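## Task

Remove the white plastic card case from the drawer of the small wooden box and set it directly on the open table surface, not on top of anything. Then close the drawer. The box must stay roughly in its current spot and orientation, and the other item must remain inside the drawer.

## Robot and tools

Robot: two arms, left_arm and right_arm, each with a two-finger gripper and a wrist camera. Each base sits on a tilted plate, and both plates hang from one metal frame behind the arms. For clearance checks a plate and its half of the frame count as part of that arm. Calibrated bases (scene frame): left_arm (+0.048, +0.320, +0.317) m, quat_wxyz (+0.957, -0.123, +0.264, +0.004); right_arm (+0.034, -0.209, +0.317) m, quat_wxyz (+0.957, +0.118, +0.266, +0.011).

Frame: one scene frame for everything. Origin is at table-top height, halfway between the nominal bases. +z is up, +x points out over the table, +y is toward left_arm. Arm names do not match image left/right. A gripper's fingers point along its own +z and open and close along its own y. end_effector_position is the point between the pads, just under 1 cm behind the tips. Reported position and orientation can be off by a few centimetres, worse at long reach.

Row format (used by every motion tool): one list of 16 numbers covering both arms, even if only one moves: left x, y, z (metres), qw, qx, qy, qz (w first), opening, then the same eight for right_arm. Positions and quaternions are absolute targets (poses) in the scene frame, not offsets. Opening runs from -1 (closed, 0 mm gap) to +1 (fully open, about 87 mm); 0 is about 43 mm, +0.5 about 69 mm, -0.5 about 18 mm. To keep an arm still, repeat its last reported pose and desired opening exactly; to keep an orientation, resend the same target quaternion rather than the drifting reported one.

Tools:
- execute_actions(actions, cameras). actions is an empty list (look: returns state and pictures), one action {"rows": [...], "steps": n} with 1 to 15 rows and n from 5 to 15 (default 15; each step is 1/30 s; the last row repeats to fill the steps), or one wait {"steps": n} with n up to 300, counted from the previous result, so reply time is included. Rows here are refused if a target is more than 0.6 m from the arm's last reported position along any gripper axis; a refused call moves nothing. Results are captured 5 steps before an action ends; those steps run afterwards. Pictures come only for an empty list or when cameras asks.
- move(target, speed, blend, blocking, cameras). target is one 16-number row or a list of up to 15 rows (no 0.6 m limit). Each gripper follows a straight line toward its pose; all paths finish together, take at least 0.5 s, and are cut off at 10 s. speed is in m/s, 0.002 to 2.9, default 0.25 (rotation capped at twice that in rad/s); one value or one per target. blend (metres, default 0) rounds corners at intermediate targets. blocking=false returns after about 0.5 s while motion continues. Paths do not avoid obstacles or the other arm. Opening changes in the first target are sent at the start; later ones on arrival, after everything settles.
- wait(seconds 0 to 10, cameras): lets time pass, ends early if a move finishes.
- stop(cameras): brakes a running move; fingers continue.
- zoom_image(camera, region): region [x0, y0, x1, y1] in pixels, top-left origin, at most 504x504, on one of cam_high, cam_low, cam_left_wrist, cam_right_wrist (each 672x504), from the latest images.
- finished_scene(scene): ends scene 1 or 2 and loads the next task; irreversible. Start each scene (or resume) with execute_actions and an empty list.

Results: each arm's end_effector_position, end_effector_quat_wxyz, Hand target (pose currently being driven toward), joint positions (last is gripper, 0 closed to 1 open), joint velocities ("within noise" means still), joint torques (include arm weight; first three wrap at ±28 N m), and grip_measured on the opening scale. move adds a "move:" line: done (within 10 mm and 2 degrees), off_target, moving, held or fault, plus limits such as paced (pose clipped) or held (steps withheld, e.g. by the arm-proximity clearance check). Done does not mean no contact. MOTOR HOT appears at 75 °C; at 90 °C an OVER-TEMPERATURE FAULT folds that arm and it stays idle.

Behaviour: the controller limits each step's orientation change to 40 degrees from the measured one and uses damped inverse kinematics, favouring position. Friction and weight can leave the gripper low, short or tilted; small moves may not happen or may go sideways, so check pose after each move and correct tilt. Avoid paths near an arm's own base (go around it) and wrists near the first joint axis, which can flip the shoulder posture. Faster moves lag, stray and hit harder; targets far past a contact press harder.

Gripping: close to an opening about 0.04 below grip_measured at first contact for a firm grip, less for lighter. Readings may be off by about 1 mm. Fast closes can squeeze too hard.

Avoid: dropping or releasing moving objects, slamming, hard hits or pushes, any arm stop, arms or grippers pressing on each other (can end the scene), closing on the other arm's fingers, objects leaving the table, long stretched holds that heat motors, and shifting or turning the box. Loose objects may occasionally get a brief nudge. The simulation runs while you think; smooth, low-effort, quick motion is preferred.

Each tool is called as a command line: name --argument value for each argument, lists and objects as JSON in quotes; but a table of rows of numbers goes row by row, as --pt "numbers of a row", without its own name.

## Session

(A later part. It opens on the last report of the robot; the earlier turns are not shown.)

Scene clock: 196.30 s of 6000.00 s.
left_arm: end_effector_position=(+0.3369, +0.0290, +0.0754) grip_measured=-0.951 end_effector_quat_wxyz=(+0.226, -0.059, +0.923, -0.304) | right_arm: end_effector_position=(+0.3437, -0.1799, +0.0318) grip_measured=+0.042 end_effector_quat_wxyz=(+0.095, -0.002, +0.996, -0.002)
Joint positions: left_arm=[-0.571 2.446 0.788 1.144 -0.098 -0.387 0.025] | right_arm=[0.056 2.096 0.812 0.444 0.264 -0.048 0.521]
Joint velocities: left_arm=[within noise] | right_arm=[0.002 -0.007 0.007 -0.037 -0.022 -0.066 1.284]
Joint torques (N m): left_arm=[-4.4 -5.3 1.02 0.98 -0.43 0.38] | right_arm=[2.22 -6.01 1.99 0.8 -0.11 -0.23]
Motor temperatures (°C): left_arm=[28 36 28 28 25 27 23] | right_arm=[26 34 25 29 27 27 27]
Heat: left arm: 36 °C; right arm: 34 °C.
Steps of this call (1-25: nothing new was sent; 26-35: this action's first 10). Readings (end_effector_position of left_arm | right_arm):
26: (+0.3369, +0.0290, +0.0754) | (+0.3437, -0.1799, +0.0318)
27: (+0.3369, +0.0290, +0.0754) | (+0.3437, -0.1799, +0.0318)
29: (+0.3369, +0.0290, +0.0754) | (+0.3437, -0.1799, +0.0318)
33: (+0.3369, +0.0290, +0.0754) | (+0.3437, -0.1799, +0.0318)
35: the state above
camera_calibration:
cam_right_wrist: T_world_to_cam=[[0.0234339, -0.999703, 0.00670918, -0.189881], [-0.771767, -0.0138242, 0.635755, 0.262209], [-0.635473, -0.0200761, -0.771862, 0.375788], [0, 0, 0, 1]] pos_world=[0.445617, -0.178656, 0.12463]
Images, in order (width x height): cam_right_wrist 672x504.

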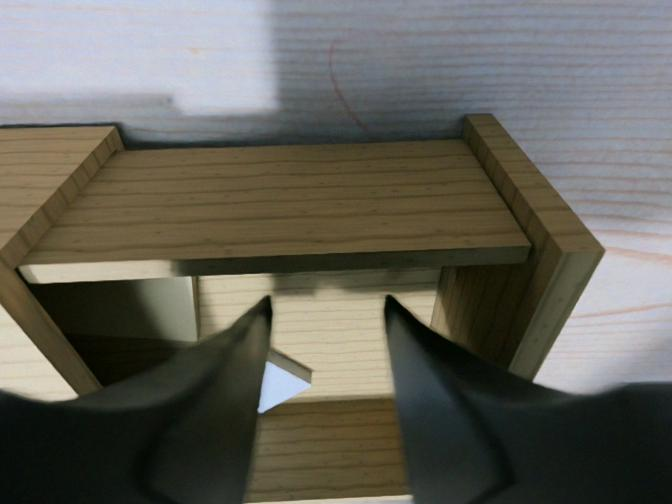

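execute_actions --actions '[{"rows": [[0.32,0.045,0.05,0.2008,-0.0538,0.9448,-0.2531,-0.95,0.350,-0.181,0.028,0.1045,0,0.9945,0,0.32],[0.32,0.045,0.05,0.2008,-0.0538,0.9448,-0.2531,-0.95,0.350,-0.181,0.028,0.1045,0,0.9945,0,0.34],[0.32,0.045,0.05,0.2008,-0.0538,0.9448,-0.2531,-0.95,0.350,-0.181,0.028,0.1045,0,0.9945,0,0.36],[0.32,0.045,0.05,0.2008,-0.0538,0.9448,-0.2531,-0.95,0.350,-0.1815,0.028,0.1045,0,0.9945,0,0.38],[0.32,0.045,0.05,0.2008,-0.0538,0.9448,-0.2531,-0.95,0.350,-0.1815,0.028,0.1045,0,0.9945,0,0.40],[0.32,0.045,0.05,0.2008,-0.0538,0.9448,-0.2531,-0.95,0.350,-0.182,0.028,0.1045,0,0.9945,0,0.42],[0.32,0.045,0.05,0.2008,-0.0538,0.9448,-0.2531,-0.95,0.350,-0.182,0.028,0.1045,0,0.9945,0,0.44],[0.32,0.045,0.05,0.2008,-0.0538,0.9448,-0.2531,-0.95,0.350,-0.1825,0.028,0.1045,0,0.9945,0,0.46],[0.32,0.045,0.05,0.2008,-0.0538,0.9448,-0.2531,-0.95,0.350,-0.1825,0.028,0.1045,0,0.9945,0,0.48],[0.32,0.045,0.05,0.2008,-0.0538,0.9448,-0.2531,-0.95,0.350,-0.183,0.028,0.1045,0,0.9945,0,0.50],[0.32,0.045,0.05,0.2008,-0.0538,0.9448,-0.2531,-0.95,0.350,-0.183,0.028,0.1045,0,0.9945,0,0.52],[0.32,0.045,0.05,0.2008,-0.0538,0.9448,-0.2531,-0.95,0.350,-0.1835,0.028,0.1045,0,0.9945,0,0.54],[0.32,0.045,0.05,0.2008,-0.0538,0.9448,-0.2531,-0.95,0.350,-0.1835,0.028,0.1045,0,0.9945,0,0.56],[0.32,0.045,0.05,0.2008,-0.0538,0.9448,-0.2531,-0.95,0.350,-0.184,0.028,0.1045,0,0.9945,0,0.58],[0.32,0.045,0.05,0.2008,-0.0538,0.9448,-0.2531,-0.95,0.350,-0.184,0.028,0.1045,0,0.9945,0,0.60]], "steps": 15}]' --cameras '[]'

execute_actions --actions '[{"rows": [[0.32,0.045,0.05,0.2008,-0.0538,0.9448,-0.2531,-0.95,0.350,-0.184,0.028,0.1045,0,0.9945,0,0.62],[0.32,0.045,0.05,0.2008,-0.0538,0.9448,-0.2531,-0.95,0.350,-0.184,0.028,0.1045,0,0.9945,0,0.64],[0.32,0.045,0.05,0.2008,-0.0538,0.9448,-0.2531,-0.95,0.350,-0.185,0.028,0.1045,0,0.9945,0,0.66],[0.32,0.045,0.05,0.2008,-0.0538,0.9448,-0.2531,-0.95,0.350,-0.185,0.028,0.1045,0,0.9945,0,0.68],[0.32,0.045,0.05,0.2008,-0.0538,0.9448,-0.2531,-0.95,0.350,-0.186,0.028,0.1045,0,0.9945,0,0.70],[0.32,0.045,0.05,0.2008,-0.0538,0.9448,-0.2531,-0.95,0.350,-0.186,0.028,0.1045,0,0.9945,0,0.72],[0.32,0.045,0.05,0.2008,-0.0538,0.9448,-0.2531,-0.95,0.350,-0.187,0.028,0.1045,0,0.9945,0,0.74],[0.32,0.045,0.05,0.2008,-0.0538,0.9448,-0.2531,-0.95,0.350,-0.187,0.028,0.1045,0,0.9945,0,0.76],[0.32,0.045,0.05,0.2008,-0.0538,0.9448,-0.2531,-0.95,0.350,-0.188,0.028,0.1045,0,0.9945,0,0.78],[0.32,0.045,0.05,0.2008,-0.0538,0.9448,-0.2531,-0.95,0.350,-0.188,0.028,0.1045,0,0.9945,0,0.80],[0.32,0.045,0.05,0.2008,-0.0538,0.9448,-0.2531,-0.95,0.350,-0.189,0.028,0.1045,0,0.9945,0,0.82],[0.32,0.045,0.05,0.2008,-0.0538,0.9448,-0.2531,-0.95,0.350,-0.189,0.028,0.1045,0,0.9945,0,0.84],[0.32,0.045,0.05,0.2008,-0.0538,0.9448,-0.2531,-0.95,0.350,-0.190,0.028,0.1045,0,0.9945,0,0.86],[0.32,0.045,0.05,0.2008,-0.0538,0.9448,-0.2531,-0.95,0.350,-0.190,0.028,0.1045,0,0.9945,0,0.88],[0.32,0.045,0.05,0.2008,-0.0538,0.9448,-0.2531,-0.95,0.350,-0.190,0.028,0.1045,0,0.9945,0,0.90]], "steps": 15}]' --cameras '["cam_right_wrist", "cam_high", "cam_low"]'

zoom_image --camera "cam_high" --region '[276, 305, 416, 410]'

Scene clock: 197.70 s of 6000.00 s.
left_arm: end_effector_position=(+0.3369, +0.0290, +0.0754) grip_measured=-0.951 end_effector_quat_wxyz=(+0.226, -0.059, +0.923, -0.304) | right_arm: end_effector_position=(+0.3440, -0.1749, +0.0318) grip_measured=+0.489 end_effector_quat_wxyz=(+0.096, -0.003, +0.995, +0.012)
Joint positions: left_arm=[-0.571 2.446 0.788 1.144 -0.098 -0.387 0.025] | right_arm=[0.056 2.096 0.812 0.445 0.235 -0.048 0.745]
Joint velocities: left_arm=[within noise] | right_arm=[-0.002 -0.017 -0.002 -0.066 -0.242 -0.051 0.231]
Joint torques (N m): left_arm=[-4.36 -5.29 1.03 0.98 -0.43 0.37] | right_arm=[1.84 -6.02 1.94 0.79 0.29 -0.3]
Motor temperatures (°C): left_arm=[28 36 28 28 25 27 23] | right_arm=[26 34 25 29 27 27 27]
Heat: left arm: 36 °C; right arm: 34 °C.
Off your previous action's commanded pose at its last step (step 5 of this call): left_arm 0.034 m, 7 deg | right_arm 0.007 m, 1 deg.
Steps of this call (1-5: your previous action's last 5; 6-32: nothing new was sent; 33-42: this action's first 10). Readings (end_effector_position of left_arm | right_arm):
33: (+0.3369, +0.0290, +0.0754) | (+0.3438, -0.1797, +0.0318)
34: (+0.3369, +0.0290, +0.0754) | (+0.3438, -0.1795, +0.0318)
36: (+0.3369, +0.0290, +0.0754) | (+0.3439, -0.1785, +0.0318)
40: (+0.3369, +0.0290, +0.0754) | (+0.3440, -0.1761, +0.0318)
42: the state above
No camera images: "cameras" was empty.

Scene clock: 198.20 s of 6000.00 s.
left_arm: end_effector_position=(+0.3371, +0.0287, +0.0754) grip_measured=-0.951 end_effector_quat_wxyz=(+0.226, -0.059, +0.923, -0.305) | right_arm: end_effector_position=(+0.3440, -0.1739, +0.0314) grip_measured=+0.788 end_effector_quat_wxyz=(+0.095, -0.003, +0.995, +0.020)
Joint positions: left_arm=[-0.572 2.446 0.79 1.142 -0.098 -0.387 0.025] | right_arm=[0.05 2.096 0.812 0.445 0.214 -0.051 0.894]
Joint velocities: left_arm=[within noise] | right_arm=[-0.042 -0.012 0.002 -0.051 -0.081 0.022 0.221]
Joint torques (N m): left_arm=[-4.36 -5.33 0.88 1.01 -0.43 0.37] | right_arm=[0.8 -6.46 1.54 0.74 0.25 -0.34]
Motor temperatures (°C): left_arm=[28 36 28 28 25 27 23] | right_arm=[26 34 25 29 27 27 27]
Heat: left arm: 36 °C; right arm: 34 °C.
Off your previous action's commanded pose at its last step (step 5 of this call): left_arm 0.034 m, 7 deg | right_arm 0.014 m, 3 deg.
Steps of this call (1-5: your previous action's last 5; 6-15: this action's first 10). Readings (end_effector_position of left_arm | right_arm):
6: (+0.3369, +0.0290, +0.0754) | (+0.3441, -0.1716, +0.0319)
7: (+0.3373, +0.0289, +0.0755) | (+0.3441, -0.1713, +0.0319)
9: (+0.3371, +0.0287, +0.0754) | (+0.3442, -0.1712, +0.0319)
13: (+0.3371, +0.0287, +0.0754) | (+0.3440, -0.1729, +0.0316)
15: the state above
camera_calibration:
cam_right_wrist: T_world_to_cam=[[0.0308818, -0.99881, -0.0377529, -0.184947], [-0.772436, -0.0478196, 0.633289, 0.257167], [-0.634341, 0.00960456, -0.772994, 0.380636], [0, 0, 0, 1]] pos_world=[0.44581, -0.176085, 0.124386]
Images, in order (width x height): cam_high 672x504, cam_low 672x504, cam_right_wrist 672x504.

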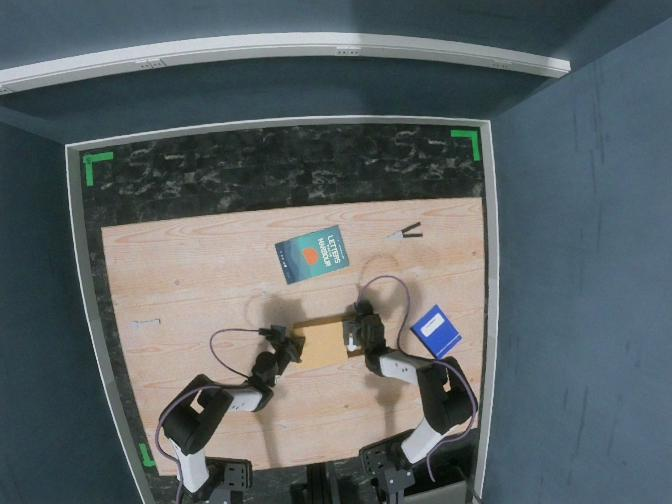

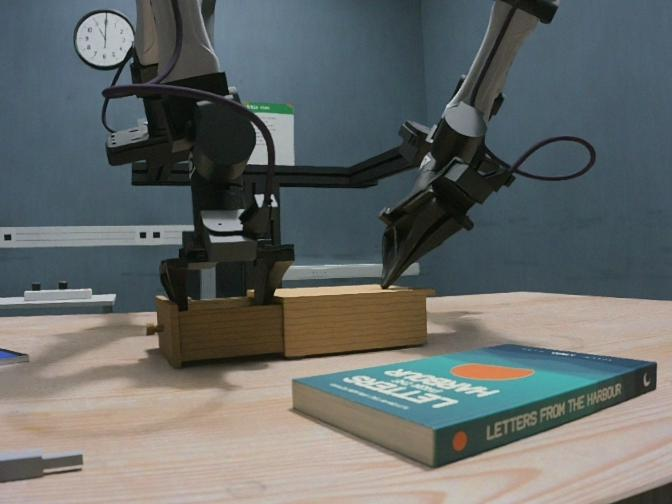

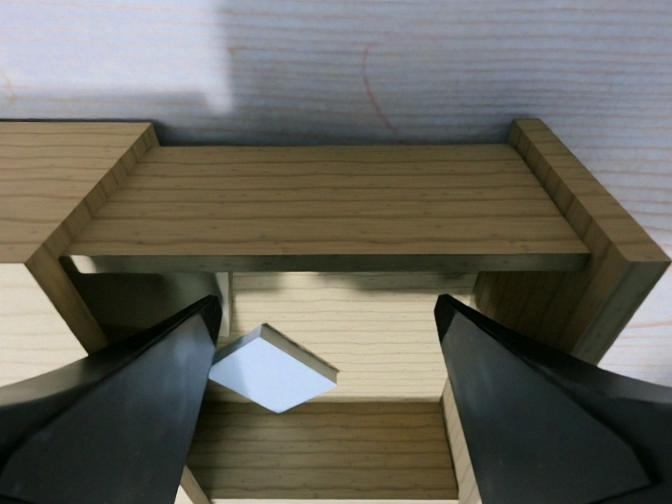

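Scaled by 3.600 from the camera's 672x504 image, which has a finer 960x720 frame.

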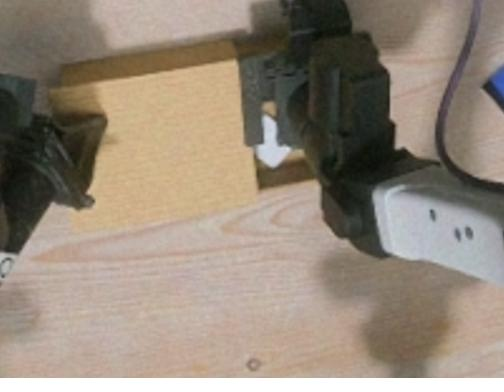

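execute_actions --actions '[{"rows": [[0.32,0.045,0.05,0.2008,-0.0538,0.9448,-0.2531,-0.95,0.350,-0.190,0.028,0.1045,0,0.9945,0,0.91],[0.32,0.045,0.05,0.2008,-0.0538,0.9448,-0.2531,-0.95,0.350,-0.190,0.028,0.1045,0,0.9945,0,0.92],[0.32,0.045,0.05,0.2008,-0.0538,0.9448,-0.2531,-0.95,0.350,-0.190,0.028,0.1045,0,0.9945,0,0.93],[0.32,0.045,0.05,0.2008,-0.0538,0.9448,-0.2531,-0.95,0.350,-0.191,0.028,0.1045,0,0.9945,0,0.94],[0.32,0.045,0.05,0.2008,-0.0538,0.9448,-0.2531,-0.95,0.350,-0.191,0.028,0.1045,0,0.9945,0,0.95],[0.32,0.045,0.05,0.2008,-0.0538,0.9448,-0.2531,-0.95,0.350,-0.192,0.028,0.1045,0,0.9945,0,0.96],[0.32,0.045,0.05,0.2008,-0.0538,0.9448,-0.2531,-0.95,0.350,-0.192,0.028,0.1045,0,0.9945,0,0.97],[0.32,0.045,0.05,0.2008,-0.0538,0.9448,-0.2531,-0.95,0.350,-0.193,0.028,0.1045,0,0.9945,0,0.98],[0.32,0.045,0.05,0.2008,-0.0538,0.9448,-0.2531,-0.95,0.350,-0.193,0.028,0.1045,0,0.9945,0,0.99],[0.32,0.045,0.05,0.2008,-0.0538,0.9448,-0.2531,-0.95,0.350,-0.194,0.028,0.1045,0,0.9945,0,1.0]], "steps": 15}]' --cameras '[]'

execute_actions --actions '[{"steps": 20}]' --cameras '["cam_right_wrist", "cam_high", "cam_low"]'

zoom_image --camera "cam_high" --region '[276, 305, 416, 410]'

Scene clock: 198.97 s of 6000.00 s.
left_arm: end_effector_position=(+0.3371, +0.0287, +0.0754) grip_measured=-0.951 end_effector_quat_wxyz=(+0.226, -0.059, +0.923, -0.305) | right_arm: end_effector_position=(+0.3437, -0.1769, +0.0306) grip_measured=+0.977 end_effector_quat_wxyz=(+0.095, -0.004, +0.995, +0.021)
Joint positions: left_arm=[-0.572 2.446 0.79 1.142 -0.098 -0.387 0.025] | right_arm=[0.041 2.096 0.812 0.445 0.208 -0.06 0.989]
Joint velocities: within noise
Joint torques (N m): left_arm=[-4.34 -5.3 0.9 1 -0.42 0.37] | right_arm=[0.16 -7.15 1.32 0.77 0.24 -0.44]
Motor temperatures (°C): left_arm=[28 36 28 28 25 27 23] | right_arm=[25 34 25 29 27 27 27]
Heat: left arm: 36 °C; right arm: 34 °C.
Off your previous action's commanded pose at its last step (step 5 of this call): left_arm 0.035 m, 7 deg | right_arm 0.016 m, 3 deg.
Steps of this call (1-5: your previous action's last 5; 6-13: nothing new was sent; 14-23: this action's first 10). Readings (end_effector_position of left_arm | right_arm):
14: (+0.3371, +0.0287, +0.0754) | (+0.3438, -0.1758, +0.0309)
15: (+0.3371, +0.0287, +0.0754) | (+0.3438, -0.1760, +0.0309)
17: (+0.3371, +0.0287, +0.0754) | (+0.3438, -0.1761, +0.0309)
21: (+0.3371, +0.0287, +0.0754) | (+0.3437, -0.1769, +0.0307)
23: the state above
No camera images: "cameras" was empty.

Scene clock: 199.63 s of 6000.00 s.
left_arm: end_effector_position=(+0.3371, +0.0287, +0.0754) grip_measured=-0.951 end_effector_quat_wxyz=(+0.226, -0.059, +0.923, -0.305) | right_arm: end_effector_position=(+0.3437, -0.1769, +0.0306) grip_measured=+0.977 end_effector_quat_wxyz=(+0.095, -0.004, +0.995, +0.021)
Joint positions: left_arm=[-0.572 2.446 0.79 1.142 -0.098 -0.387 0.025] | right_arm=[0.04 2.096 0.812 0.445 0.206 -0.06 0.989]
Joint velocities: within noise
Joint torques (N m): left_arm=[-4.37 -5.3 0.88 0.99 -0.44 0.37] | right_arm=[0.05 -7.09 1.13 0.75 0.17 -0.41]
Motor temperatures (°C): left_arm=[28 36 28 28 25 27 23] | right_arm=[25 34 25 29 27 27 27]
Heat: left arm: 36 °C; right arm: 34 °C.
Hand target: left_arm +0.3193, +0.0461, +0.0525; +0.202, -0.053, +0.944, -0.255 | right_arm +0.3497, -0.1939, +0.0285; +0.104, +0.000, +0.995, +0.000
Off the commanded pose: left_arm 0.035 m, 7 deg | right_arm 0.018 m, 3 deg.
Steps of this call (1-5: your previous action's last 5; 6-20: nothing new was sent). Readings (end_effector_position of left_arm | right_arm):
1: (+0.3371, +0.0287, +0.0754) | (+0.3437, -0.1769, +0.0306)
2: (+0.3371, +0.0287, +0.0754) | (+0.3437, -0.1769, +0.0306)
4: (+0.3371, +0.0287, +0.0754) | (+0.3437, -0.1769, +0.0306)
8: (+0.3371, +0.0287, +0.0754) | (+0.3437, -0.1769, +0.0306)
20: the state above
camera_calibration:
cam_right_wrist: T_world_to_cam=[[0.0326418, -0.99871, -0.0388904, -0.188405], [-0.771461, -0.049915, 0.634316, 0.256567], [-0.635439, 0.00929723, -0.772095, 0.380089], [0, 0, 0, 1]] pos_world=[0.445605, -0.17889, 0.123393]
Images, in order (width x height): cam_high 672x504, cam_low 672x504, cam_right_wrist 672x504.

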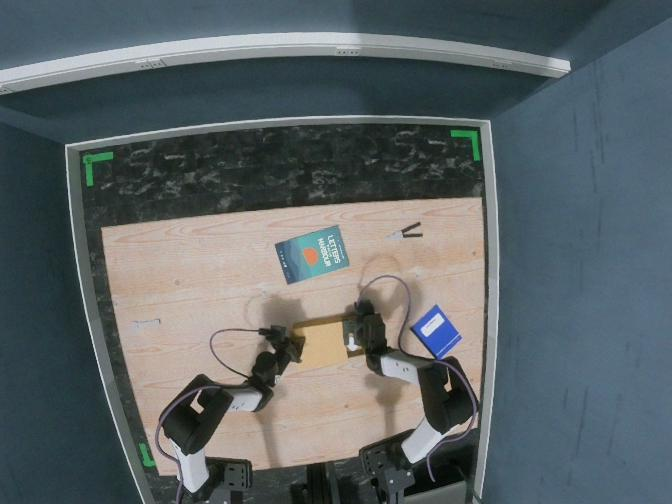

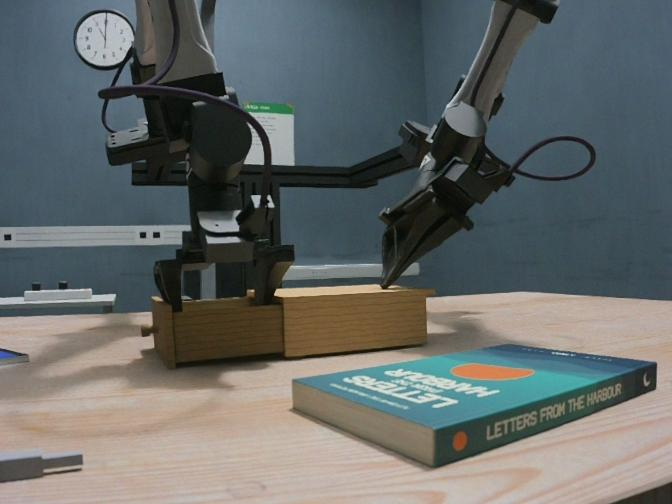

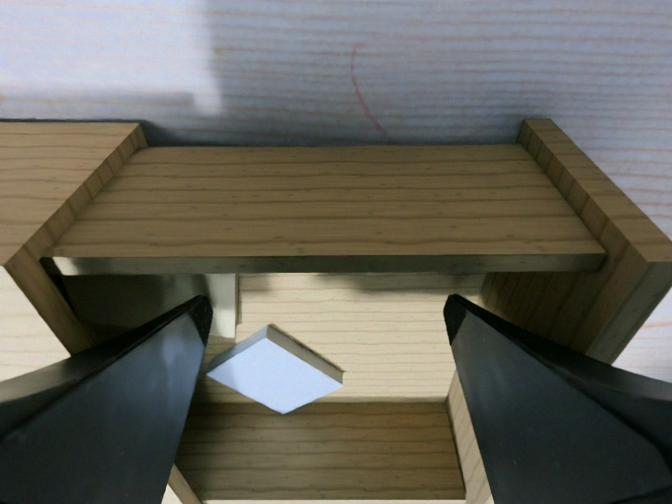

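Scaled by 3.600 from the camera's 672x504 image, which has a finer 960x720 frame.

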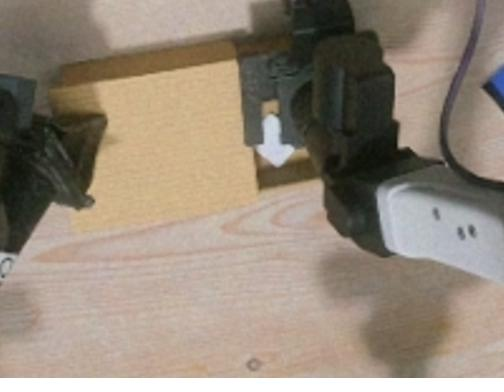

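execute_actions --actions '[{"rows": [[0.32,0.045,0.05,0.2008,-0.0538,0.9448,-0.2531,-0.95,0.350,-0.190,0.028,0.1045,0,0.9945,0,0.90],[0.32,0.045,0.05,0.2008,-0.0538,0.9448,-0.2531,-0.95,0.350,-0.188,0.028,0.1045,0,0.9945,0,0.80],[0.32,0.045,0.05,0.2008,-0.0538,0.9448,-0.2531,-0.95,0.350,-0.186,0.028,0.1045,0,0.9945,0,0.70],[0.32,0.045,0.05,0.2008,-0.0538,0.9448,-0.2531,-0.95,0.350,-0.184,0.028,0.1045,0,0.9945,0,0.60],[0.32,0.045,0.05,0.2008,-0.0538,0.9448,-0.2531,-0.95,0.350,-0.184,0.028,0.1045,0,0.9945,0,0.50],[0.32,0.045,0.05,0.2008,-0.0538,0.9448,-0.2531,-0.95,0.350,-0.184,0.028,0.1045,0,0.9945,0,0.40],[0.32,0.045,0.05,0.2008,-0.0538,0.9448,-0.2531,-0.95,0.350,-0.184,0.028,0.1045,0,0.9945,0,0.30],[0.32,0.045,0.05,0.2008,-0.0538,0.9448,-0.2531,-0.95,0.350,-0.184,0.028,0.1045,0,0.9945,0,0.20]], "steps": 12}]' --cameras '[]'

move --pt "0.32 0.045 0.05 0.2008 -0.0538 0.9448 -0.2531 -0.95 0.345 -0.184 0.065 0.1045 0 0.9945 0 0.2" --pt "0.32 0.045 0.05 0.2008 -0.0538 0.9448 -0.2531 -0.95 0.310 -0.184 0.075 0.1045 0 0.9945 0 0.2" --speed 0.15 --cameras '["cam_right_wrist", "cam_high", "cam_low"]'

zoom_image --camera "cam_high" --region '[276, 305, 376, 380]'

zoom_image --camera "cam_right_wrist" --region '[60, 80, 560, 455]'

Scene clock: 200.43 s of 6000.00 s.
left_arm: end_effector_position=(+0.3370, +0.0287, +0.0753) grip_measured=-0.951 end_effector_quat_wxyz=(+0.226, -0.059, +0.923, -0.304) | right_arm: end_effector_position=(+0.3440, -0.1806, +0.0304) grip_measured=+0.358 end_effector_quat_wxyz=(+0.095, -0.003, +0.995, +0.011)
Joint positions: left_arm=[-0.572 2.446 0.79 1.141 -0.098 -0.387 0.025] | right_arm=[0.039 2.096 0.812 0.447 0.226 -0.061 0.679]
Joint velocities: left_arm=[within noise] | right_arm=[0.012 -0.007 0.007 -0.007 0.066 0.022 -1.265]
Joint torques (N m): left_arm=[-4.34 -5.3 0.94 1.01 -0.43 0.37] | right_arm=[2.95 -6.16 1.94 0.78 0.06 -0.17]
Motor temperatures (°C): left_arm=[28 36 28 28 25 27 23] | right_arm=[25 34 25 29 27 27 27]
Heat: left arm: 36 °C; right arm: 34 °C.
Steps of this call (1-17: nothing new was sent; 18-24: this action's first 7). Readings (end_effector_position of left_arm | right_arm):
18: (+0.3371, +0.0287, +0.0754) | (+0.3437, -0.1769, +0.0306)
19: (+0.3370, +0.0287, +0.0753) | (+0.3439, -0.1771, +0.0306)
21: (+0.3370, +0.0287, +0.0753) | (+0.3438, -0.1789, +0.0305)
24: the state above
No camera images: "cameras" was empty.

Scene clock: 201.90 s of 6000.00 s.
left_arm: end_effector_position=(+0.3370, +0.0287, +0.0753) grip_measured=-0.951 end_effector_quat_wxyz=(+0.226, -0.059, +0.923, -0.304) | right_arm: end_effector_position=(+0.2904, -0.1848, +0.0673) grip_measured=+0.200 end_effector_quat_wxyz=(+0.073, -0.010, +0.997, +0.003)
Joint positions: left_arm=[-0.572 2.446 0.79 1.141 -0.098 -0.387 0.025] | right_arm=[0.069 1.936 0.579 0.469 0.262 -0.041 0.6]
Joint velocities: within noise
Joint torques (N m): left_arm=[-4.33 -5.3 0.92 1 -0.45 0.37] | right_arm=[3.78 -8.91 0.62 0.72 0.14 0]
Motor temperatures (°C): left_arm=[28 36 28 28 25 27 23] | right_arm=[25 34 25 29 27 27 27]
Heat: left arm: 36 °C; right arm: 34 °C.
Hand target: left_arm +0.3192, +0.0461, +0.0525; +0.202, -0.053, +0.944, -0.255 | right_arm +0.3097, -0.1839, +0.0749; +0.104, +0.000, +0.995, +0.000
Off your previous action's commanded pose at its last step (step 5 of this call): left_arm 0.035 m, 7 deg | right_arm 0.007 m, 1 deg.
Off the commanded pose: left_arm 0.035 m, 7 deg | right_arm 0.021 m, 4 deg.
Kept back: nothing.
move: off_target (left_arm, right_arm)
camera_calibration:
cam_right_wrist: T_world_to_cam=[[0.0404848, -0.999175, -0.00313152, -0.198011], [-0.742941, -0.0321981, 0.668582, 0.184508], [-0.668131, -0.0247409, -0.743632, 0.375981], [0, 0, 0, 1]] pos_world=[0.3963, -0.182604, 0.155613]
Images, in order (width x height): cam_high 672x504, cam_low 672x504, cam_right_wrist 672x504.

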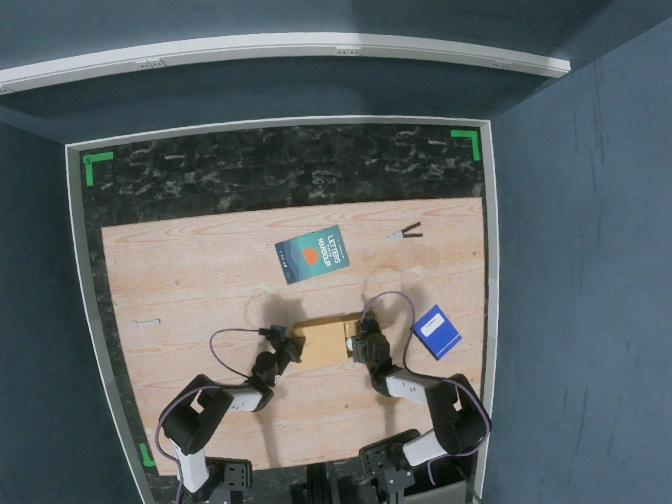

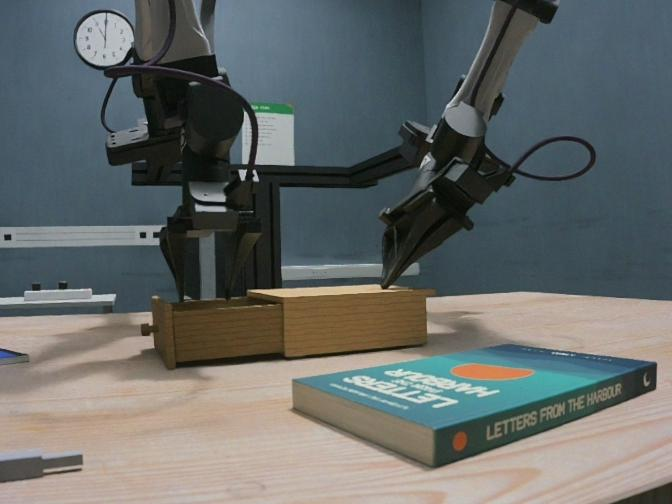

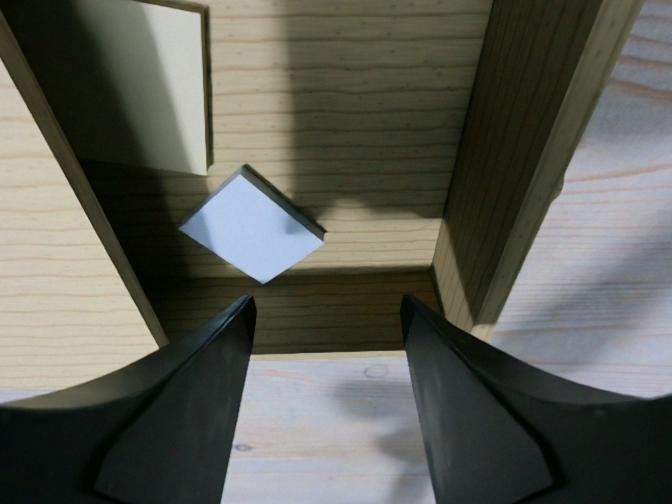

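Scaled by 5.040 from the camera's 672x504 image, which has a finer 960x720 frame.

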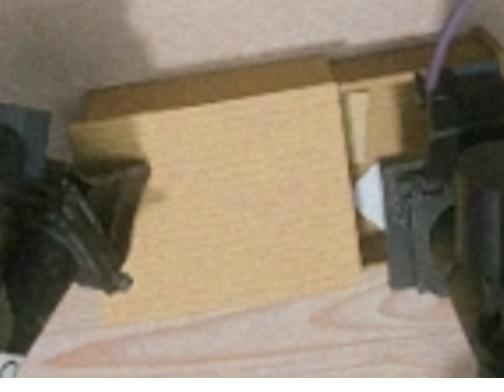

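Scaled by 1.008 from the camera's 672x504 image, which has a finer 960x720 frame.

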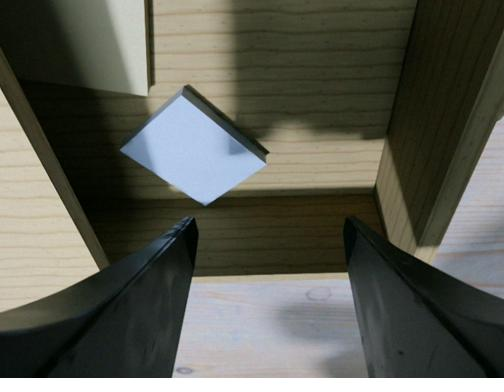

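move --pt "0.32 0.045 0.05 0.2008 -0.0538 0.9448 -0.2531 -0.95 0.325 -0.165 0.065 0.1041 0.0091 0.9907 0.0867 -0.95" --pt "0.32 0.045 0.05 0.2008 -0.0538 0.9448 -0.2531 -0.95 0.332 -0.149 0.045 0.1041 0.0091 0.9907 0.0867 -0.95" --speed 0.12 --cameras '["cam_right_wrist"]'

Scene clock: 209.27 s of 6000.00 s.
left_arm: end_effector_position=(+0.3370, +0.0287, +0.0753) grip_measured=-0.951 end_effector_quat_wxyz=(+0.226, -0.059, +0.923, -0.304) | right_arm: end_effector_position=(+0.3261, -0.1551, +0.0471) grip_measured=-0.950 end_effector_quat_wxyz=(+0.094, +0.006, +0.992, +0.081)
Joint positions: left_arm=[-0.572 2.446 0.79 1.141 -0.098 -0.387 0.025] | right_arm=[0.052 2.036 0.716 0.475 0.097 -0.019 0.025]
Joint velocities: within noise
Joint torques (N m): left_arm=[-4.33 -5.33 0.87 0.99 -0.44 0.38] | right_arm=[3.88 -5.52 1.78 0.75 -0.14 -0.04]
Motor temperatures (°C): left_arm=[28 36 28 28 25 27 23] | right_arm=[26 35 25 29 27 27 27]
Heat: left arm: 36 °C; right arm: 35 °C.
Hand target: left_arm +0.3192, +0.0461, +0.0525; +0.202, -0.053, +0.944, -0.255 | right_arm +0.3319, -0.1490, +0.0453; +0.104, +0.009, +0.991, +0.087
Off the commanded pose: left_arm 0.035 m, 7 deg | right_arm 0.009 m, 1 deg.
Kept back: nothing.
move: off_target (left_arm)
camera_calibration:
cam_right_wrist: T_world_to_cam=[[0.0237562, -0.986963, -0.159187, -0.155071], [-0.771468, -0.119371, 0.62497, 0.223343], [-0.635825, 0.107961, -0.764246, 0.39654], [0, 0, 0, 1]] pos_world=[0.428116, -0.1692, 0.138786]
Images, in order (width x height): cam_right_wrist 672x504.

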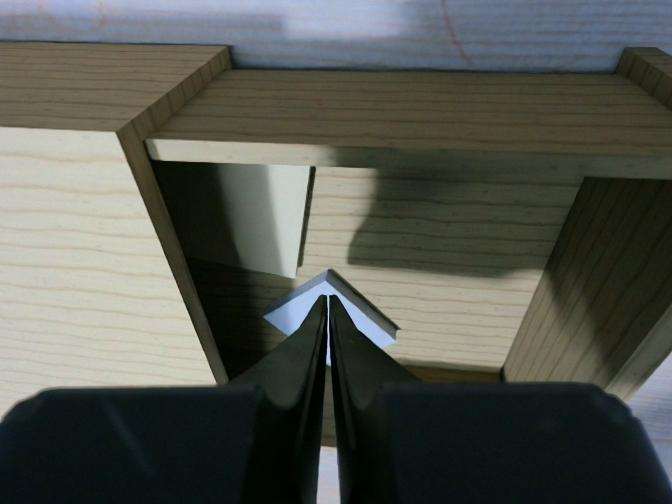

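move --pt "0.32 0.045 0.05 0.2008 -0.0538 0.9448 -0.2531 -0.95 0.333 -0.146 0.040 0.1041 0.0091 0.9907 0.0867 -0.95" --pt "0.32 0.045 0.05 0.2008 -0.0538 0.9448 -0.2531 -0.95 0.333 -0.147 0.0205 0.1041 0.0091 0.9907 0.0867 -0.95" --speed 0.06 --cameras '["cam_right_wrist"]'

zoom_image --camera "cam_right_wrist" --region '[160, 180, 480, 400]'

Scene clock: 210.60 s of 6000.00 s.
left_arm: end_effector_position=(+0.3370, +0.0287, +0.0753) grip_measured=-0.951 end_effector_quat_wxyz=(+0.226, -0.059, +0.923, -0.304) | right_arm: end_effector_position=(+0.3280, -0.1475, +0.0243) grip_measured=-0.950 end_effector_quat_wxyz=(+0.094, +0.007, +0.992, +0.083)
Joint positions: left_arm=[-0.572 2.446 0.79 1.141 -0.098 -0.387 0.025] | right_arm=[0.053 2.143 0.776 0.522 0.093 -0.016 0.025]
Joint velocities: within noise
Joint torques (N m): left_arm=[-4.34 -5.29 0.94 1.01 -0.44 0.38] | right_arm=[2.47 -5.64 1.24 0.77 -0.18 -0.16]
Motor temperatures (°C): left_arm=[28 36 28 28 25 27 23] | right_arm=[26 35 25 29 27 27 27]
Heat: left arm: 36 °C; right arm: 35 °C.
Hand target: left_arm +0.3192, +0.0461, +0.0525; +0.202, -0.053, +0.944, -0.255 | right_arm +0.3330, -0.1471, +0.0208; +0.104, +0.009, +0.991, +0.087
Off the commanded pose: left_arm 0.035 m, 7 deg | right_arm 0.006 m, 1 deg.
Kept back: nothing.
move: off_target (left_arm)
camera_calibration:
cam_right_wrist: T_world_to_cam=[[0.0224459, -0.986144, -0.164364, -0.150638], [-0.771328, -0.121677, 0.624698, 0.239538], [-0.636041, 0.112757, -0.763372, 0.38028], [0, 0, 0, 1]] pos_world=[0.430017, -0.162284, 0.115897]
Images, in order (width x height): cam_right_wrist 672x504.

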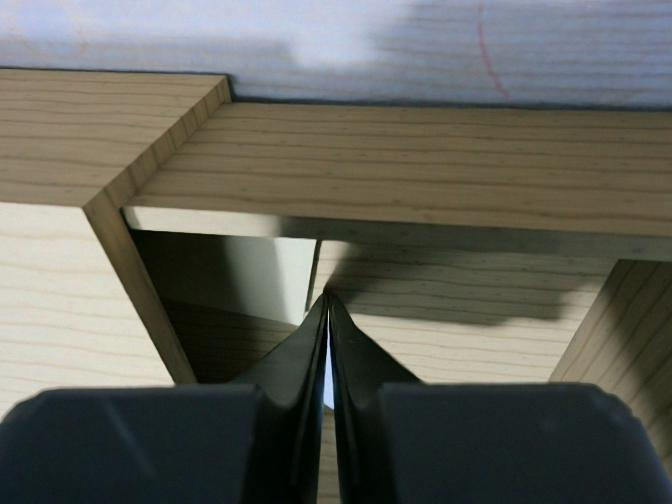

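Scaled by 1.575 from the camera's 672x504 image, which has a finer 960x720 frame.

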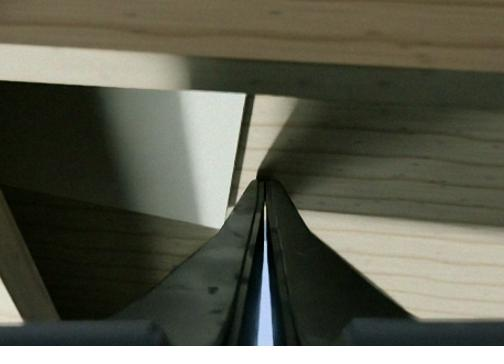

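move --pt "0.32 0.045 0.05 0.2008 -0.0538 0.9448 -0.2531 -0.95 0.3165 -0.148 0.0205 0.1041 0.0091 0.9907 0.0867 -0.95" --pt "0.32 0.045 0.05 0.2008 -0.0538 0.9448 -0.2531 -0.95 0.3155 -0.165 0.0205 0.1041 0.0091 0.9907 0.0867 -0.95" --speed 0.04 --cameras '["cam_right_wrist"]'

zoom_image --camera "cam_right_wrist" --region '[160, 180, 480, 400]'

Scene clock: 212.07 s of 6000.00 s.
left_arm: end_effector_position=(+0.3370, +0.0287, +0.0753) grip_measured=-0.951 end_effector_quat_wxyz=(+0.226, -0.059, +0.923, -0.304) | right_arm: end_effector_position=(+0.3205, -0.1540, +0.0234) grip_measured=-0.950 end_effector_quat_wxyz=(+0.109, +0.012, +0.989, +0.102)
Joint positions: left_arm=[-0.572 2.446 0.79 1.141 -0.098 -0.387 0.025] | right_arm=[0.009 2.148 0.719 0.615 0.025 -0.039 0.025]
Joint velocities: within noise
Joint torques (N m): left_arm=[-4.31 -5.34 0.91 1 -0.45 0.37] | right_arm=[1.17 -6.37 -0.81 0.62 0.07 -0.39]
Motor temperatures (°C): left_arm=[28 36 28 28 25 27 23] | right_arm=[26 35 25 29 27 27 27]
Heat: left arm: 36 °C; right arm: 35 °C.
Hand target: left_arm +0.3192, +0.0461, +0.0525; +0.202, -0.053, +0.944, -0.255 | right_arm +0.3155, -0.1648, +0.0207; +0.104, +0.009, +0.991, +0.087
Off the commanded pose: left_arm 0.035 m, 7 deg | right_arm 0.012 m, 2 deg.
Kept back: nothing.
move: off_target (left_arm, right_arm)
camera_calibration:
cam_right_wrist: T_world_to_cam=[[0.0190741, -0.979127, -0.202352, -0.153953], [-0.790157, -0.13877, 0.596988, 0.237637], [-0.612607, 0.148503, -0.776311, 0.373786], [0, 0, 0, 1]] pos_world=[0.419691, -0.173271, 0.117155]
Images, in order (width x height): cam_right_wrist 672x504.

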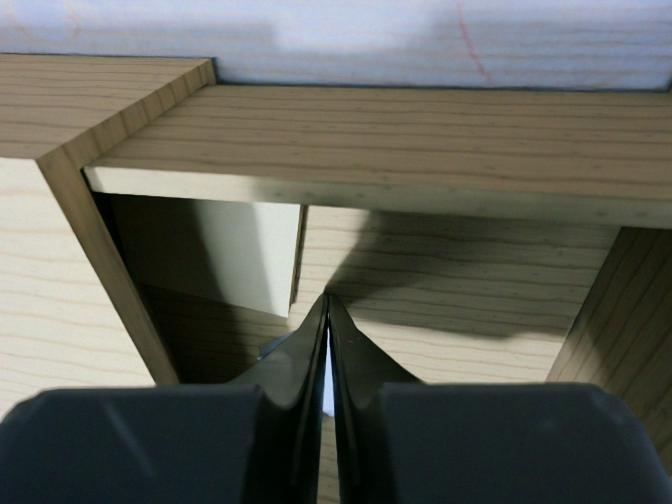

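Scaled by 1.575 from the camera's 672x504 image, which has a finer 960x720 frame.

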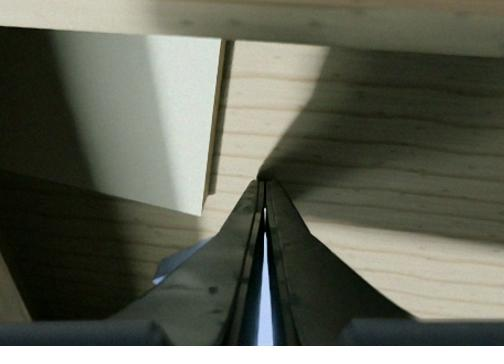

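move --pt "0.32 0.045 0.05 0.2008 -0.0538 0.9448 -0.2531 -0.95 0.3180 -0.172 0.0205 0.1041 0.0091 0.9907 0.0867 -0.95" --pt "0.32 0.045 0.05 0.2008 -0.0538 0.9448 -0.2531 -0.95 0.3150 -0.183 0.0205 0.1041 0.0091 0.9907 0.0867 -0.95" --speed 0.04 --cameras '["cam_right_wrist"]'

zoom_image --camera "cam_right_wrist" --region '[160, 180, 480, 400]'

Scene clock: 213.13 s of 6000.00 s.
left_arm: end_effector_position=(+0.3370, +0.0287, +0.0753) grip_measured=-0.951 end_effector_quat_wxyz=(+0.226, -0.059, +0.923, -0.304) | right_arm: end_effector_position=(+0.3193, -0.1618, +0.0227) grip_measured=-0.950 end_effector_quat_wxyz=(+0.110, +0.012, +0.986, +0.124)
Joint positions: left_arm=[-0.572 2.446 0.79 1.141 -0.098 -0.387 0.025] | right_arm=[-0.041 2.143 0.713 0.616 -0.053 -0.07 0.025]
Joint velocities: within noise
Joint torques (N m): left_arm=[-4.4 -5.34 0.9 1.01 -0.43 0.38] | right_arm=[0.09 -7.47 -1.1 0.51 0.39 -0.5]
Motor temperatures (°C): left_arm=[28 36 28 28 25 27 23] | right_arm=[25 34 25 29 27 27 27]
Heat: left arm: 36 °C; right arm: 34 °C.
Hand target: left_arm +0.3192, +0.0461, +0.0525; +0.202, -0.053, +0.944, -0.255 | right_arm +0.3148, -0.1825, +0.0208; +0.104, +0.009, +0.991, +0.087
Off the commanded pose: left_arm 0.035 m, 7 deg | right_arm 0.022 m, 4 deg.
Kept back: nothing.
move: off_target (left_arm, right_arm)
camera_calibration:
cam_right_wrist: T_world_to_cam=[[0.0232444, -0.969472, -0.244096, -0.160556], [-0.791761, -0.166926, 0.58758, 0.232089], [-0.610388, 0.179608, -0.771471, 0.377958], [0, 0, 0, 1]] pos_world=[0.418192, -0.184797, 0.116021]
Images, in order (width x height): cam_right_wrist 672x504.

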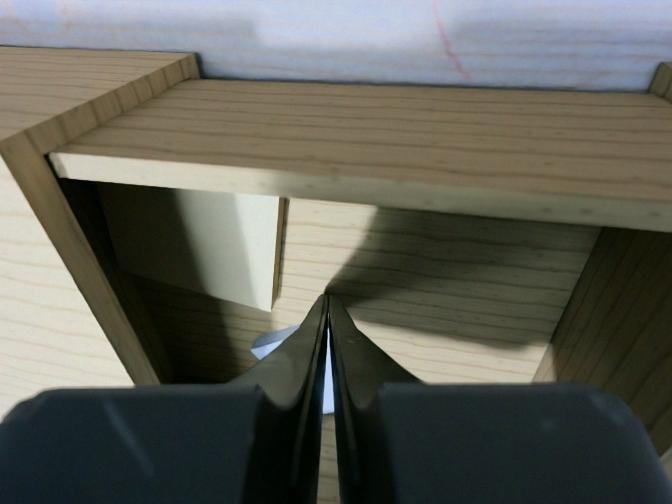

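Scaled by 1.575 from the camera's 672x504 image, which has a finer 960x720 frame.

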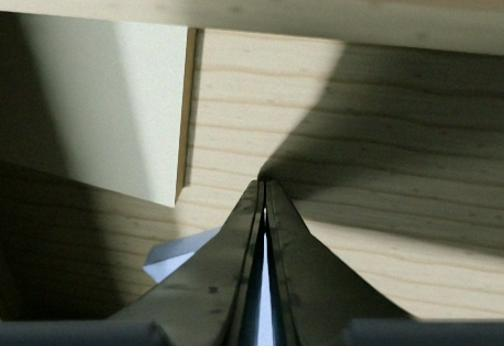

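move --pt "0.32 0.045 0.05 0.2008 -0.0538 0.9448 -0.2531 -0.95 0.3240 -0.178 0.0205 0.1041 0.0091 0.9907 0.0867 -0.95" --pt "0.32 0.045 0.05 0.2008 -0.0538 0.9448 -0.2531 -0.95 0.3200 -0.187 0.0205 0.1041 0.0091 0.9907 0.0867 -0.95" --speed 0.04 --cameras '["cam_right_wrist"]'

zoom_image --camera "cam_right_wrist" --region '[160, 180, 480, 400]'

Scene clock: 214.33 s of 6000.00 s.
left_arm: end_effector_position=(+0.3370, +0.0287, +0.0753) grip_measured=-0.951 end_effector_quat_wxyz=(+0.226, -0.059, +0.923, -0.304) | right_arm: end_effector_position=(+0.3213, -0.1627, +0.0225) grip_measured=-0.950 end_effector_quat_wxyz=(+0.108, +0.012, +0.986, +0.129)
Joint positions: left_arm=[-0.572 2.446 0.79 1.141 -0.098 -0.387 0.025] | right_arm=[-0.049 2.141 0.725 0.598 -0.069 -0.076 0.025]
Joint velocities: within noise
Joint torques (N m): left_arm=[-4.34 -5.33 0.87 1 -0.43 0.37] | right_arm=[-0.1 -8.06 -0.44 0.42 0.52 -0.57]
Motor temperatures (°C): left_arm=[28 36 28 28 25 27 23] | right_arm=[25 35 25 29 27 27 27]
Heat: left arm: 36 °C; right arm: 35 °C.
Hand target: left_arm +0.3192, +0.0461, +0.0525; +0.202, -0.053, +0.944, -0.255 | right_arm +0.3196, -0.1864, +0.0209; +0.104, +0.009, +0.991, +0.087
Off the commanded pose: left_arm 0.035 m, 7 deg | right_arm 0.024 m, 5 deg.
Kept back: nothing.
move: off_target (left_arm, right_arm)
camera_calibration:
cam_right_wrist: T_world_to_cam=[[0.0253359, -0.966733, -0.254529, -0.161411], [-0.789611, -0.1755, 0.587974, 0.231636], [-0.613084, 0.186082, -0.76779, 0.381006], [0, 0, 0, 1]] pos_world=[0.420581, -0.186287, 0.115253]
Images, in order (width x height): cam_right_wrist 672x504.

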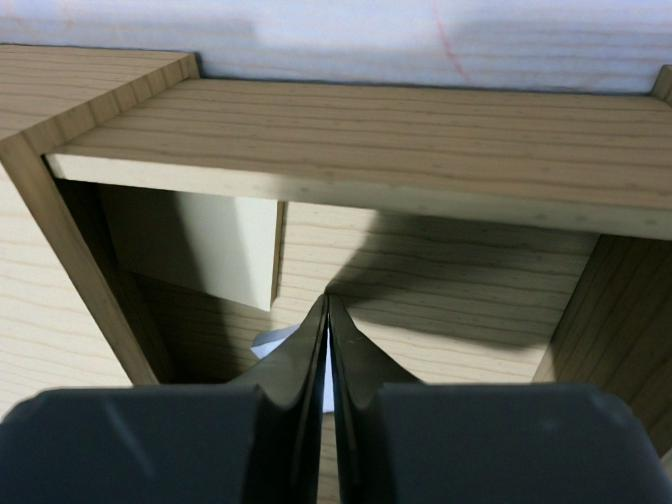

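Scaled by 1.575 from the camera's 672x504 image, which has a finer 960x720 frame.

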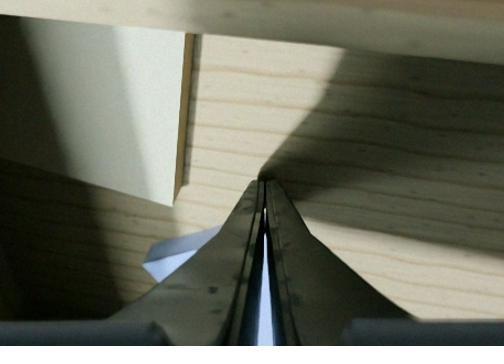

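move --pt "0.32 0.045 0.05 0.2008 -0.0538 0.9448 -0.2531 -0.95 0.3240 -0.160 0.024 0.1041 0.0091 0.9907 0.0867 -0.95" --pt "0.32 0.045 0.05 0.2008 -0.0538 0.9448 -0.2531 -0.95 0.3300 -0.165 0.060 0.1045 0 0.9945 0 -0.95" --pt "0.32 0.045 0.05 0.2008 -0.0538 0.9448 -0.2531 -0.95 0.310 -0.184 0.07 0.1045 0 0.9945 0 -0.95" --speed 0.12 --cameras '["cam_right_wrist"]'

zoom_image --camera "cam_right_wrist" --region '[60, 80, 460, 380]'

Scene clock: 218.07 s of 6000.00 s.
left_arm: end_effector_position=(+0.3370, +0.0287, +0.0753) grip_measured=-0.951 end_effector_quat_wxyz=(+0.226, -0.059, +0.923, -0.304) | right_arm: end_effector_position=(+0.2926, -0.1795, +0.0632) grip_measured=-0.950 end_effector_quat_wxyz=(+0.077, -0.006, +0.997, +0.003)
Joint positions: left_arm=[-0.572 2.446 0.79 1.141 -0.098 -0.387 0.025] | right_arm=[0.083 1.962 0.59 0.491 0.272 -0.026 0.025]
Joint velocities: within noise
Joint torques (N m): left_arm=[-4.34 -5.27 0.9 1 -0.43 0.37] | right_arm=[1.99 -8.95 0.17 0.73 0.03 -0.19]
Motor temperatures (°C): left_arm=[28 36 28 28 25 27 23] | right_arm=[25 35 25 29 27 27 27]
Heat: left arm: 36 °C; right arm: 35 °C.
Hand target: left_arm +0.3192, +0.0461, +0.0525; +0.202, -0.053, +0.944, -0.255 | right_arm +0.3099, -0.1841, +0.0698; +0.105, +0.000, +0.995, +0.000
Off the commanded pose: left_arm 0.035 m, 7 deg | right_arm 0.019 m, 3 deg.
Kept back: nothing.
move: off_target (left_arm, right_arm)
camera_calibration:
cam_right_wrist: T_world_to_cam=[[0.0337961, -0.999424, -0.00302034, -0.190956], [-0.748721, -0.02732, 0.662322, 0.191996], [-0.662023, -0.0201225, -0.749213, 0.373886], [0, 0, 0, 1]] pos_world=[0.397726, -0.178077, 0.15238]
Images, in order (width x height): cam_right_wrist 672x504.

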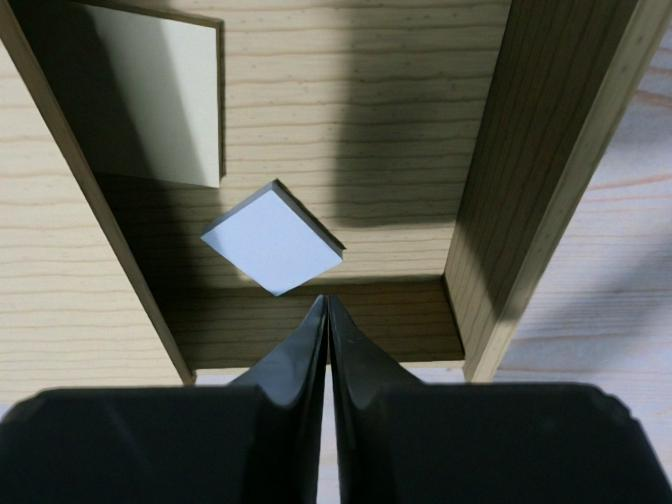

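Scaled by 1.260 from the camera's 672x504 image, which has a finer 960x720 frame.

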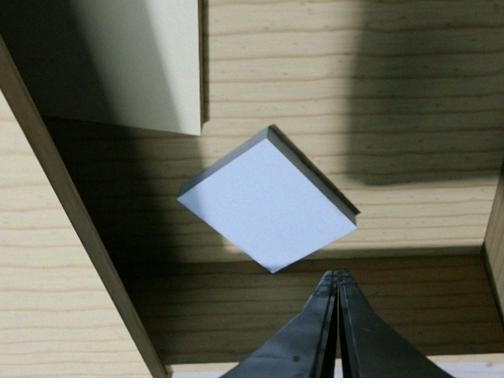

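move --pt "0.32 0.045 0.05 0.2008 -0.0538 0.9448 -0.2531 -0.95 0.327 -0.144 0.045 0.1037 0.0127 0.9871 0.1212 -0.95" --pt "0.32 0.045 0.05 0.2008 -0.0538 0.9448 -0.2531 -0.95 0.326 -0.1455 0.0215 0.1037 0.0127 0.9871 0.1212 -0.95" --speed '[0.12, 0.06]' --cameras '["cam_right_wrist"]'

zoom_image --camera "cam_right_wrist" --region '[160, 180, 480, 400]'

Scene clock: 222.50 s of 6000.00 s.
left_arm: end_effector_position=(+0.3370, +0.0287, +0.0753) grip_measured=-0.951 end_effector_quat_wxyz=(+0.226, -0.059, +0.923, -0.304) | right_arm: end_effector_position=(+0.3234, -0.1447, +0.0253) grip_measured=-0.950 end_effector_quat_wxyz=(+0.097, +0.012, +0.988, +0.119)
Joint positions: left_arm=[-0.572 2.446 0.79 1.141 -0.098 -0.387 0.025] | right_arm=[0.022 2.142 0.751 0.552 0.002 -0.024 0.025]
Joint velocities: within noise
Joint torques (N m): left_arm=[-4.31 -5.3 0.87 1 -0.43 0.38] | right_arm=[2.1 -5.48 0.77 0.8 -0.24 -0.2]
Motor temperatures (°C): left_arm=[28 36 28 28 25 27 23] | right_arm=[25 34 25 29 27 27 27]
Heat: left arm: 36 °C; right arm: 34 °C.
Hand target: left_arm +0.3192, +0.0461, +0.0525; +0.202, -0.053, +0.944, -0.255 | right_arm +0.3260, -0.1456, +0.0216; +0.104, +0.013, +0.987, +0.121
Off the commanded pose: left_arm 0.035 m, 7 deg | right_arm 0.005 m, 1 deg.
Kept back: nothing.
move: off_target (left_arm)
camera_calibration:
cam_right_wrist: T_world_to_cam=[[0.0201086, -0.97195, -0.234328, -0.142978], [-0.775388, -0.16312, 0.610054, 0.23139], [-0.631165, 0.169428, -0.756918, 0.384278], [0, 0, 0, 1]] pos_world=[0.424835, -0.166331, 0.116203]
Images, in order (width x height): cam_right_wrist 672x504.

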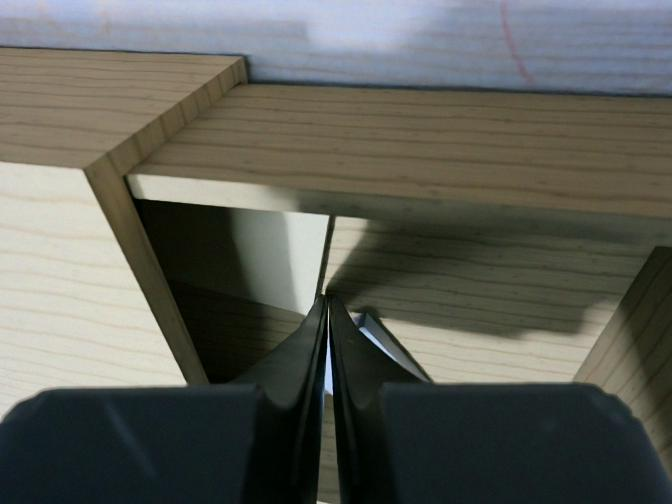

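Scaled by 1.575 from the camera's 672x504 image, which has a finer 960x720 frame.

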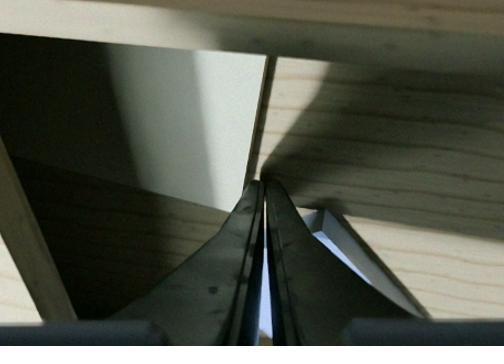

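move --pt "0.32 0.045 0.05 0.2008 -0.0538 0.9448 -0.2531 -0.95 0.3105 -0.1455 0.0215 0.1037 0.0127 0.9871 0.1212 -0.95" --pt "0.32 0.045 0.05 0.2008 -0.0538 0.9448 -0.2531 -0.95 0.3135 -0.160 0.0215 0.1037 0.0127 0.9871 0.1212 -0.95" --pt "0.32 0.045 0.05 0.2008 -0.0538 0.9448 -0.2531 -0.95 0.3135 -0.170 0.0215 0.1041 0.0091 0.9907 0.0867 -0.95" --speed 0.04 --cameras '["cam_right_wrist"]'

zoom_image --camera "cam_right_wrist" --region '[160, 180, 480, 400]'

Scene clock: 224.83 s of 6000.00 s.
left_arm: end_effector_position=(+0.3370, +0.0287, +0.0753) grip_measured=-0.951 end_effector_quat_wxyz=(+0.226, -0.059, +0.923, -0.304) | right_arm: end_effector_position=(+0.3110, -0.1543, +0.0229) grip_measured=-0.950 end_effector_quat_wxyz=(+0.098, +0.014, +0.987, +0.124)
Joint positions: left_arm=[-0.572 2.446 0.79 1.141 -0.098 -0.387 0.025] | right_arm=[-0.018 2.151 0.705 0.61 -0.035 -0.048 0.025]
Joint velocities: within noise
Joint torques (N m): left_arm=[-4.36 -5.29 0.9 0.99 -0.43 0.37] | right_arm=[2 -7.42 -0.85 0.65 0.52 -0.41]
Motor temperatures (°C): left_arm=[28 36 28 28 25 27 23] | right_arm=[25 34 25 29 27 27 27]
Heat: left arm: 36 °C; right arm: 34 °C.
Hand target: left_arm +0.3192, +0.0461, +0.0525; +0.202, -0.053, +0.944, -0.255 | right_arm +0.3134, -0.1698, +0.0219; +0.103, +0.009, +0.991, +0.088
Off the commanded pose: left_arm 0.035 m, 7 deg | right_arm 0.016 m, 4 deg.
Kept back: nothing.
move: off_target (left_arm, right_arm)
camera_calibration:
cam_right_wrist: T_world_to_cam=[[0.0172507, -0.969418, -0.244808, -0.151122], [-0.777641, -0.166909, 0.606148, 0.221922], [-0.628472, 0.179916, -0.756739, 0.377047], [0, 0, 0, 1]] pos_world=[0.412147, -0.177296, 0.113813]
Images, in order (width x height): cam_right_wrist 672x504.

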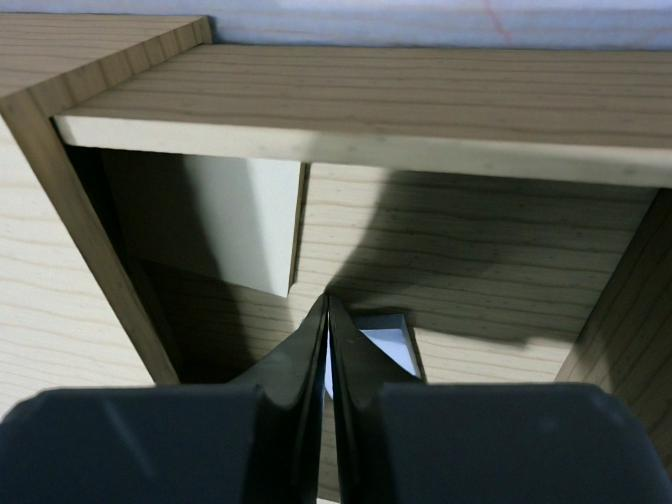

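Scaled by 1.575 from the camera's 672x504 image, which has a finer 960x720 frame.

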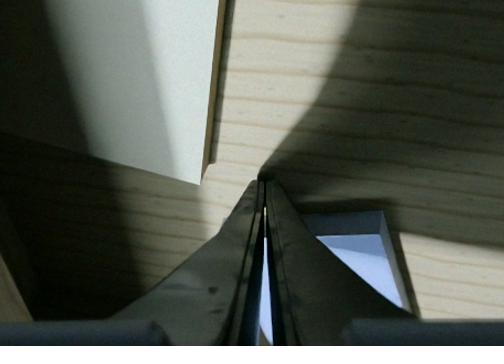

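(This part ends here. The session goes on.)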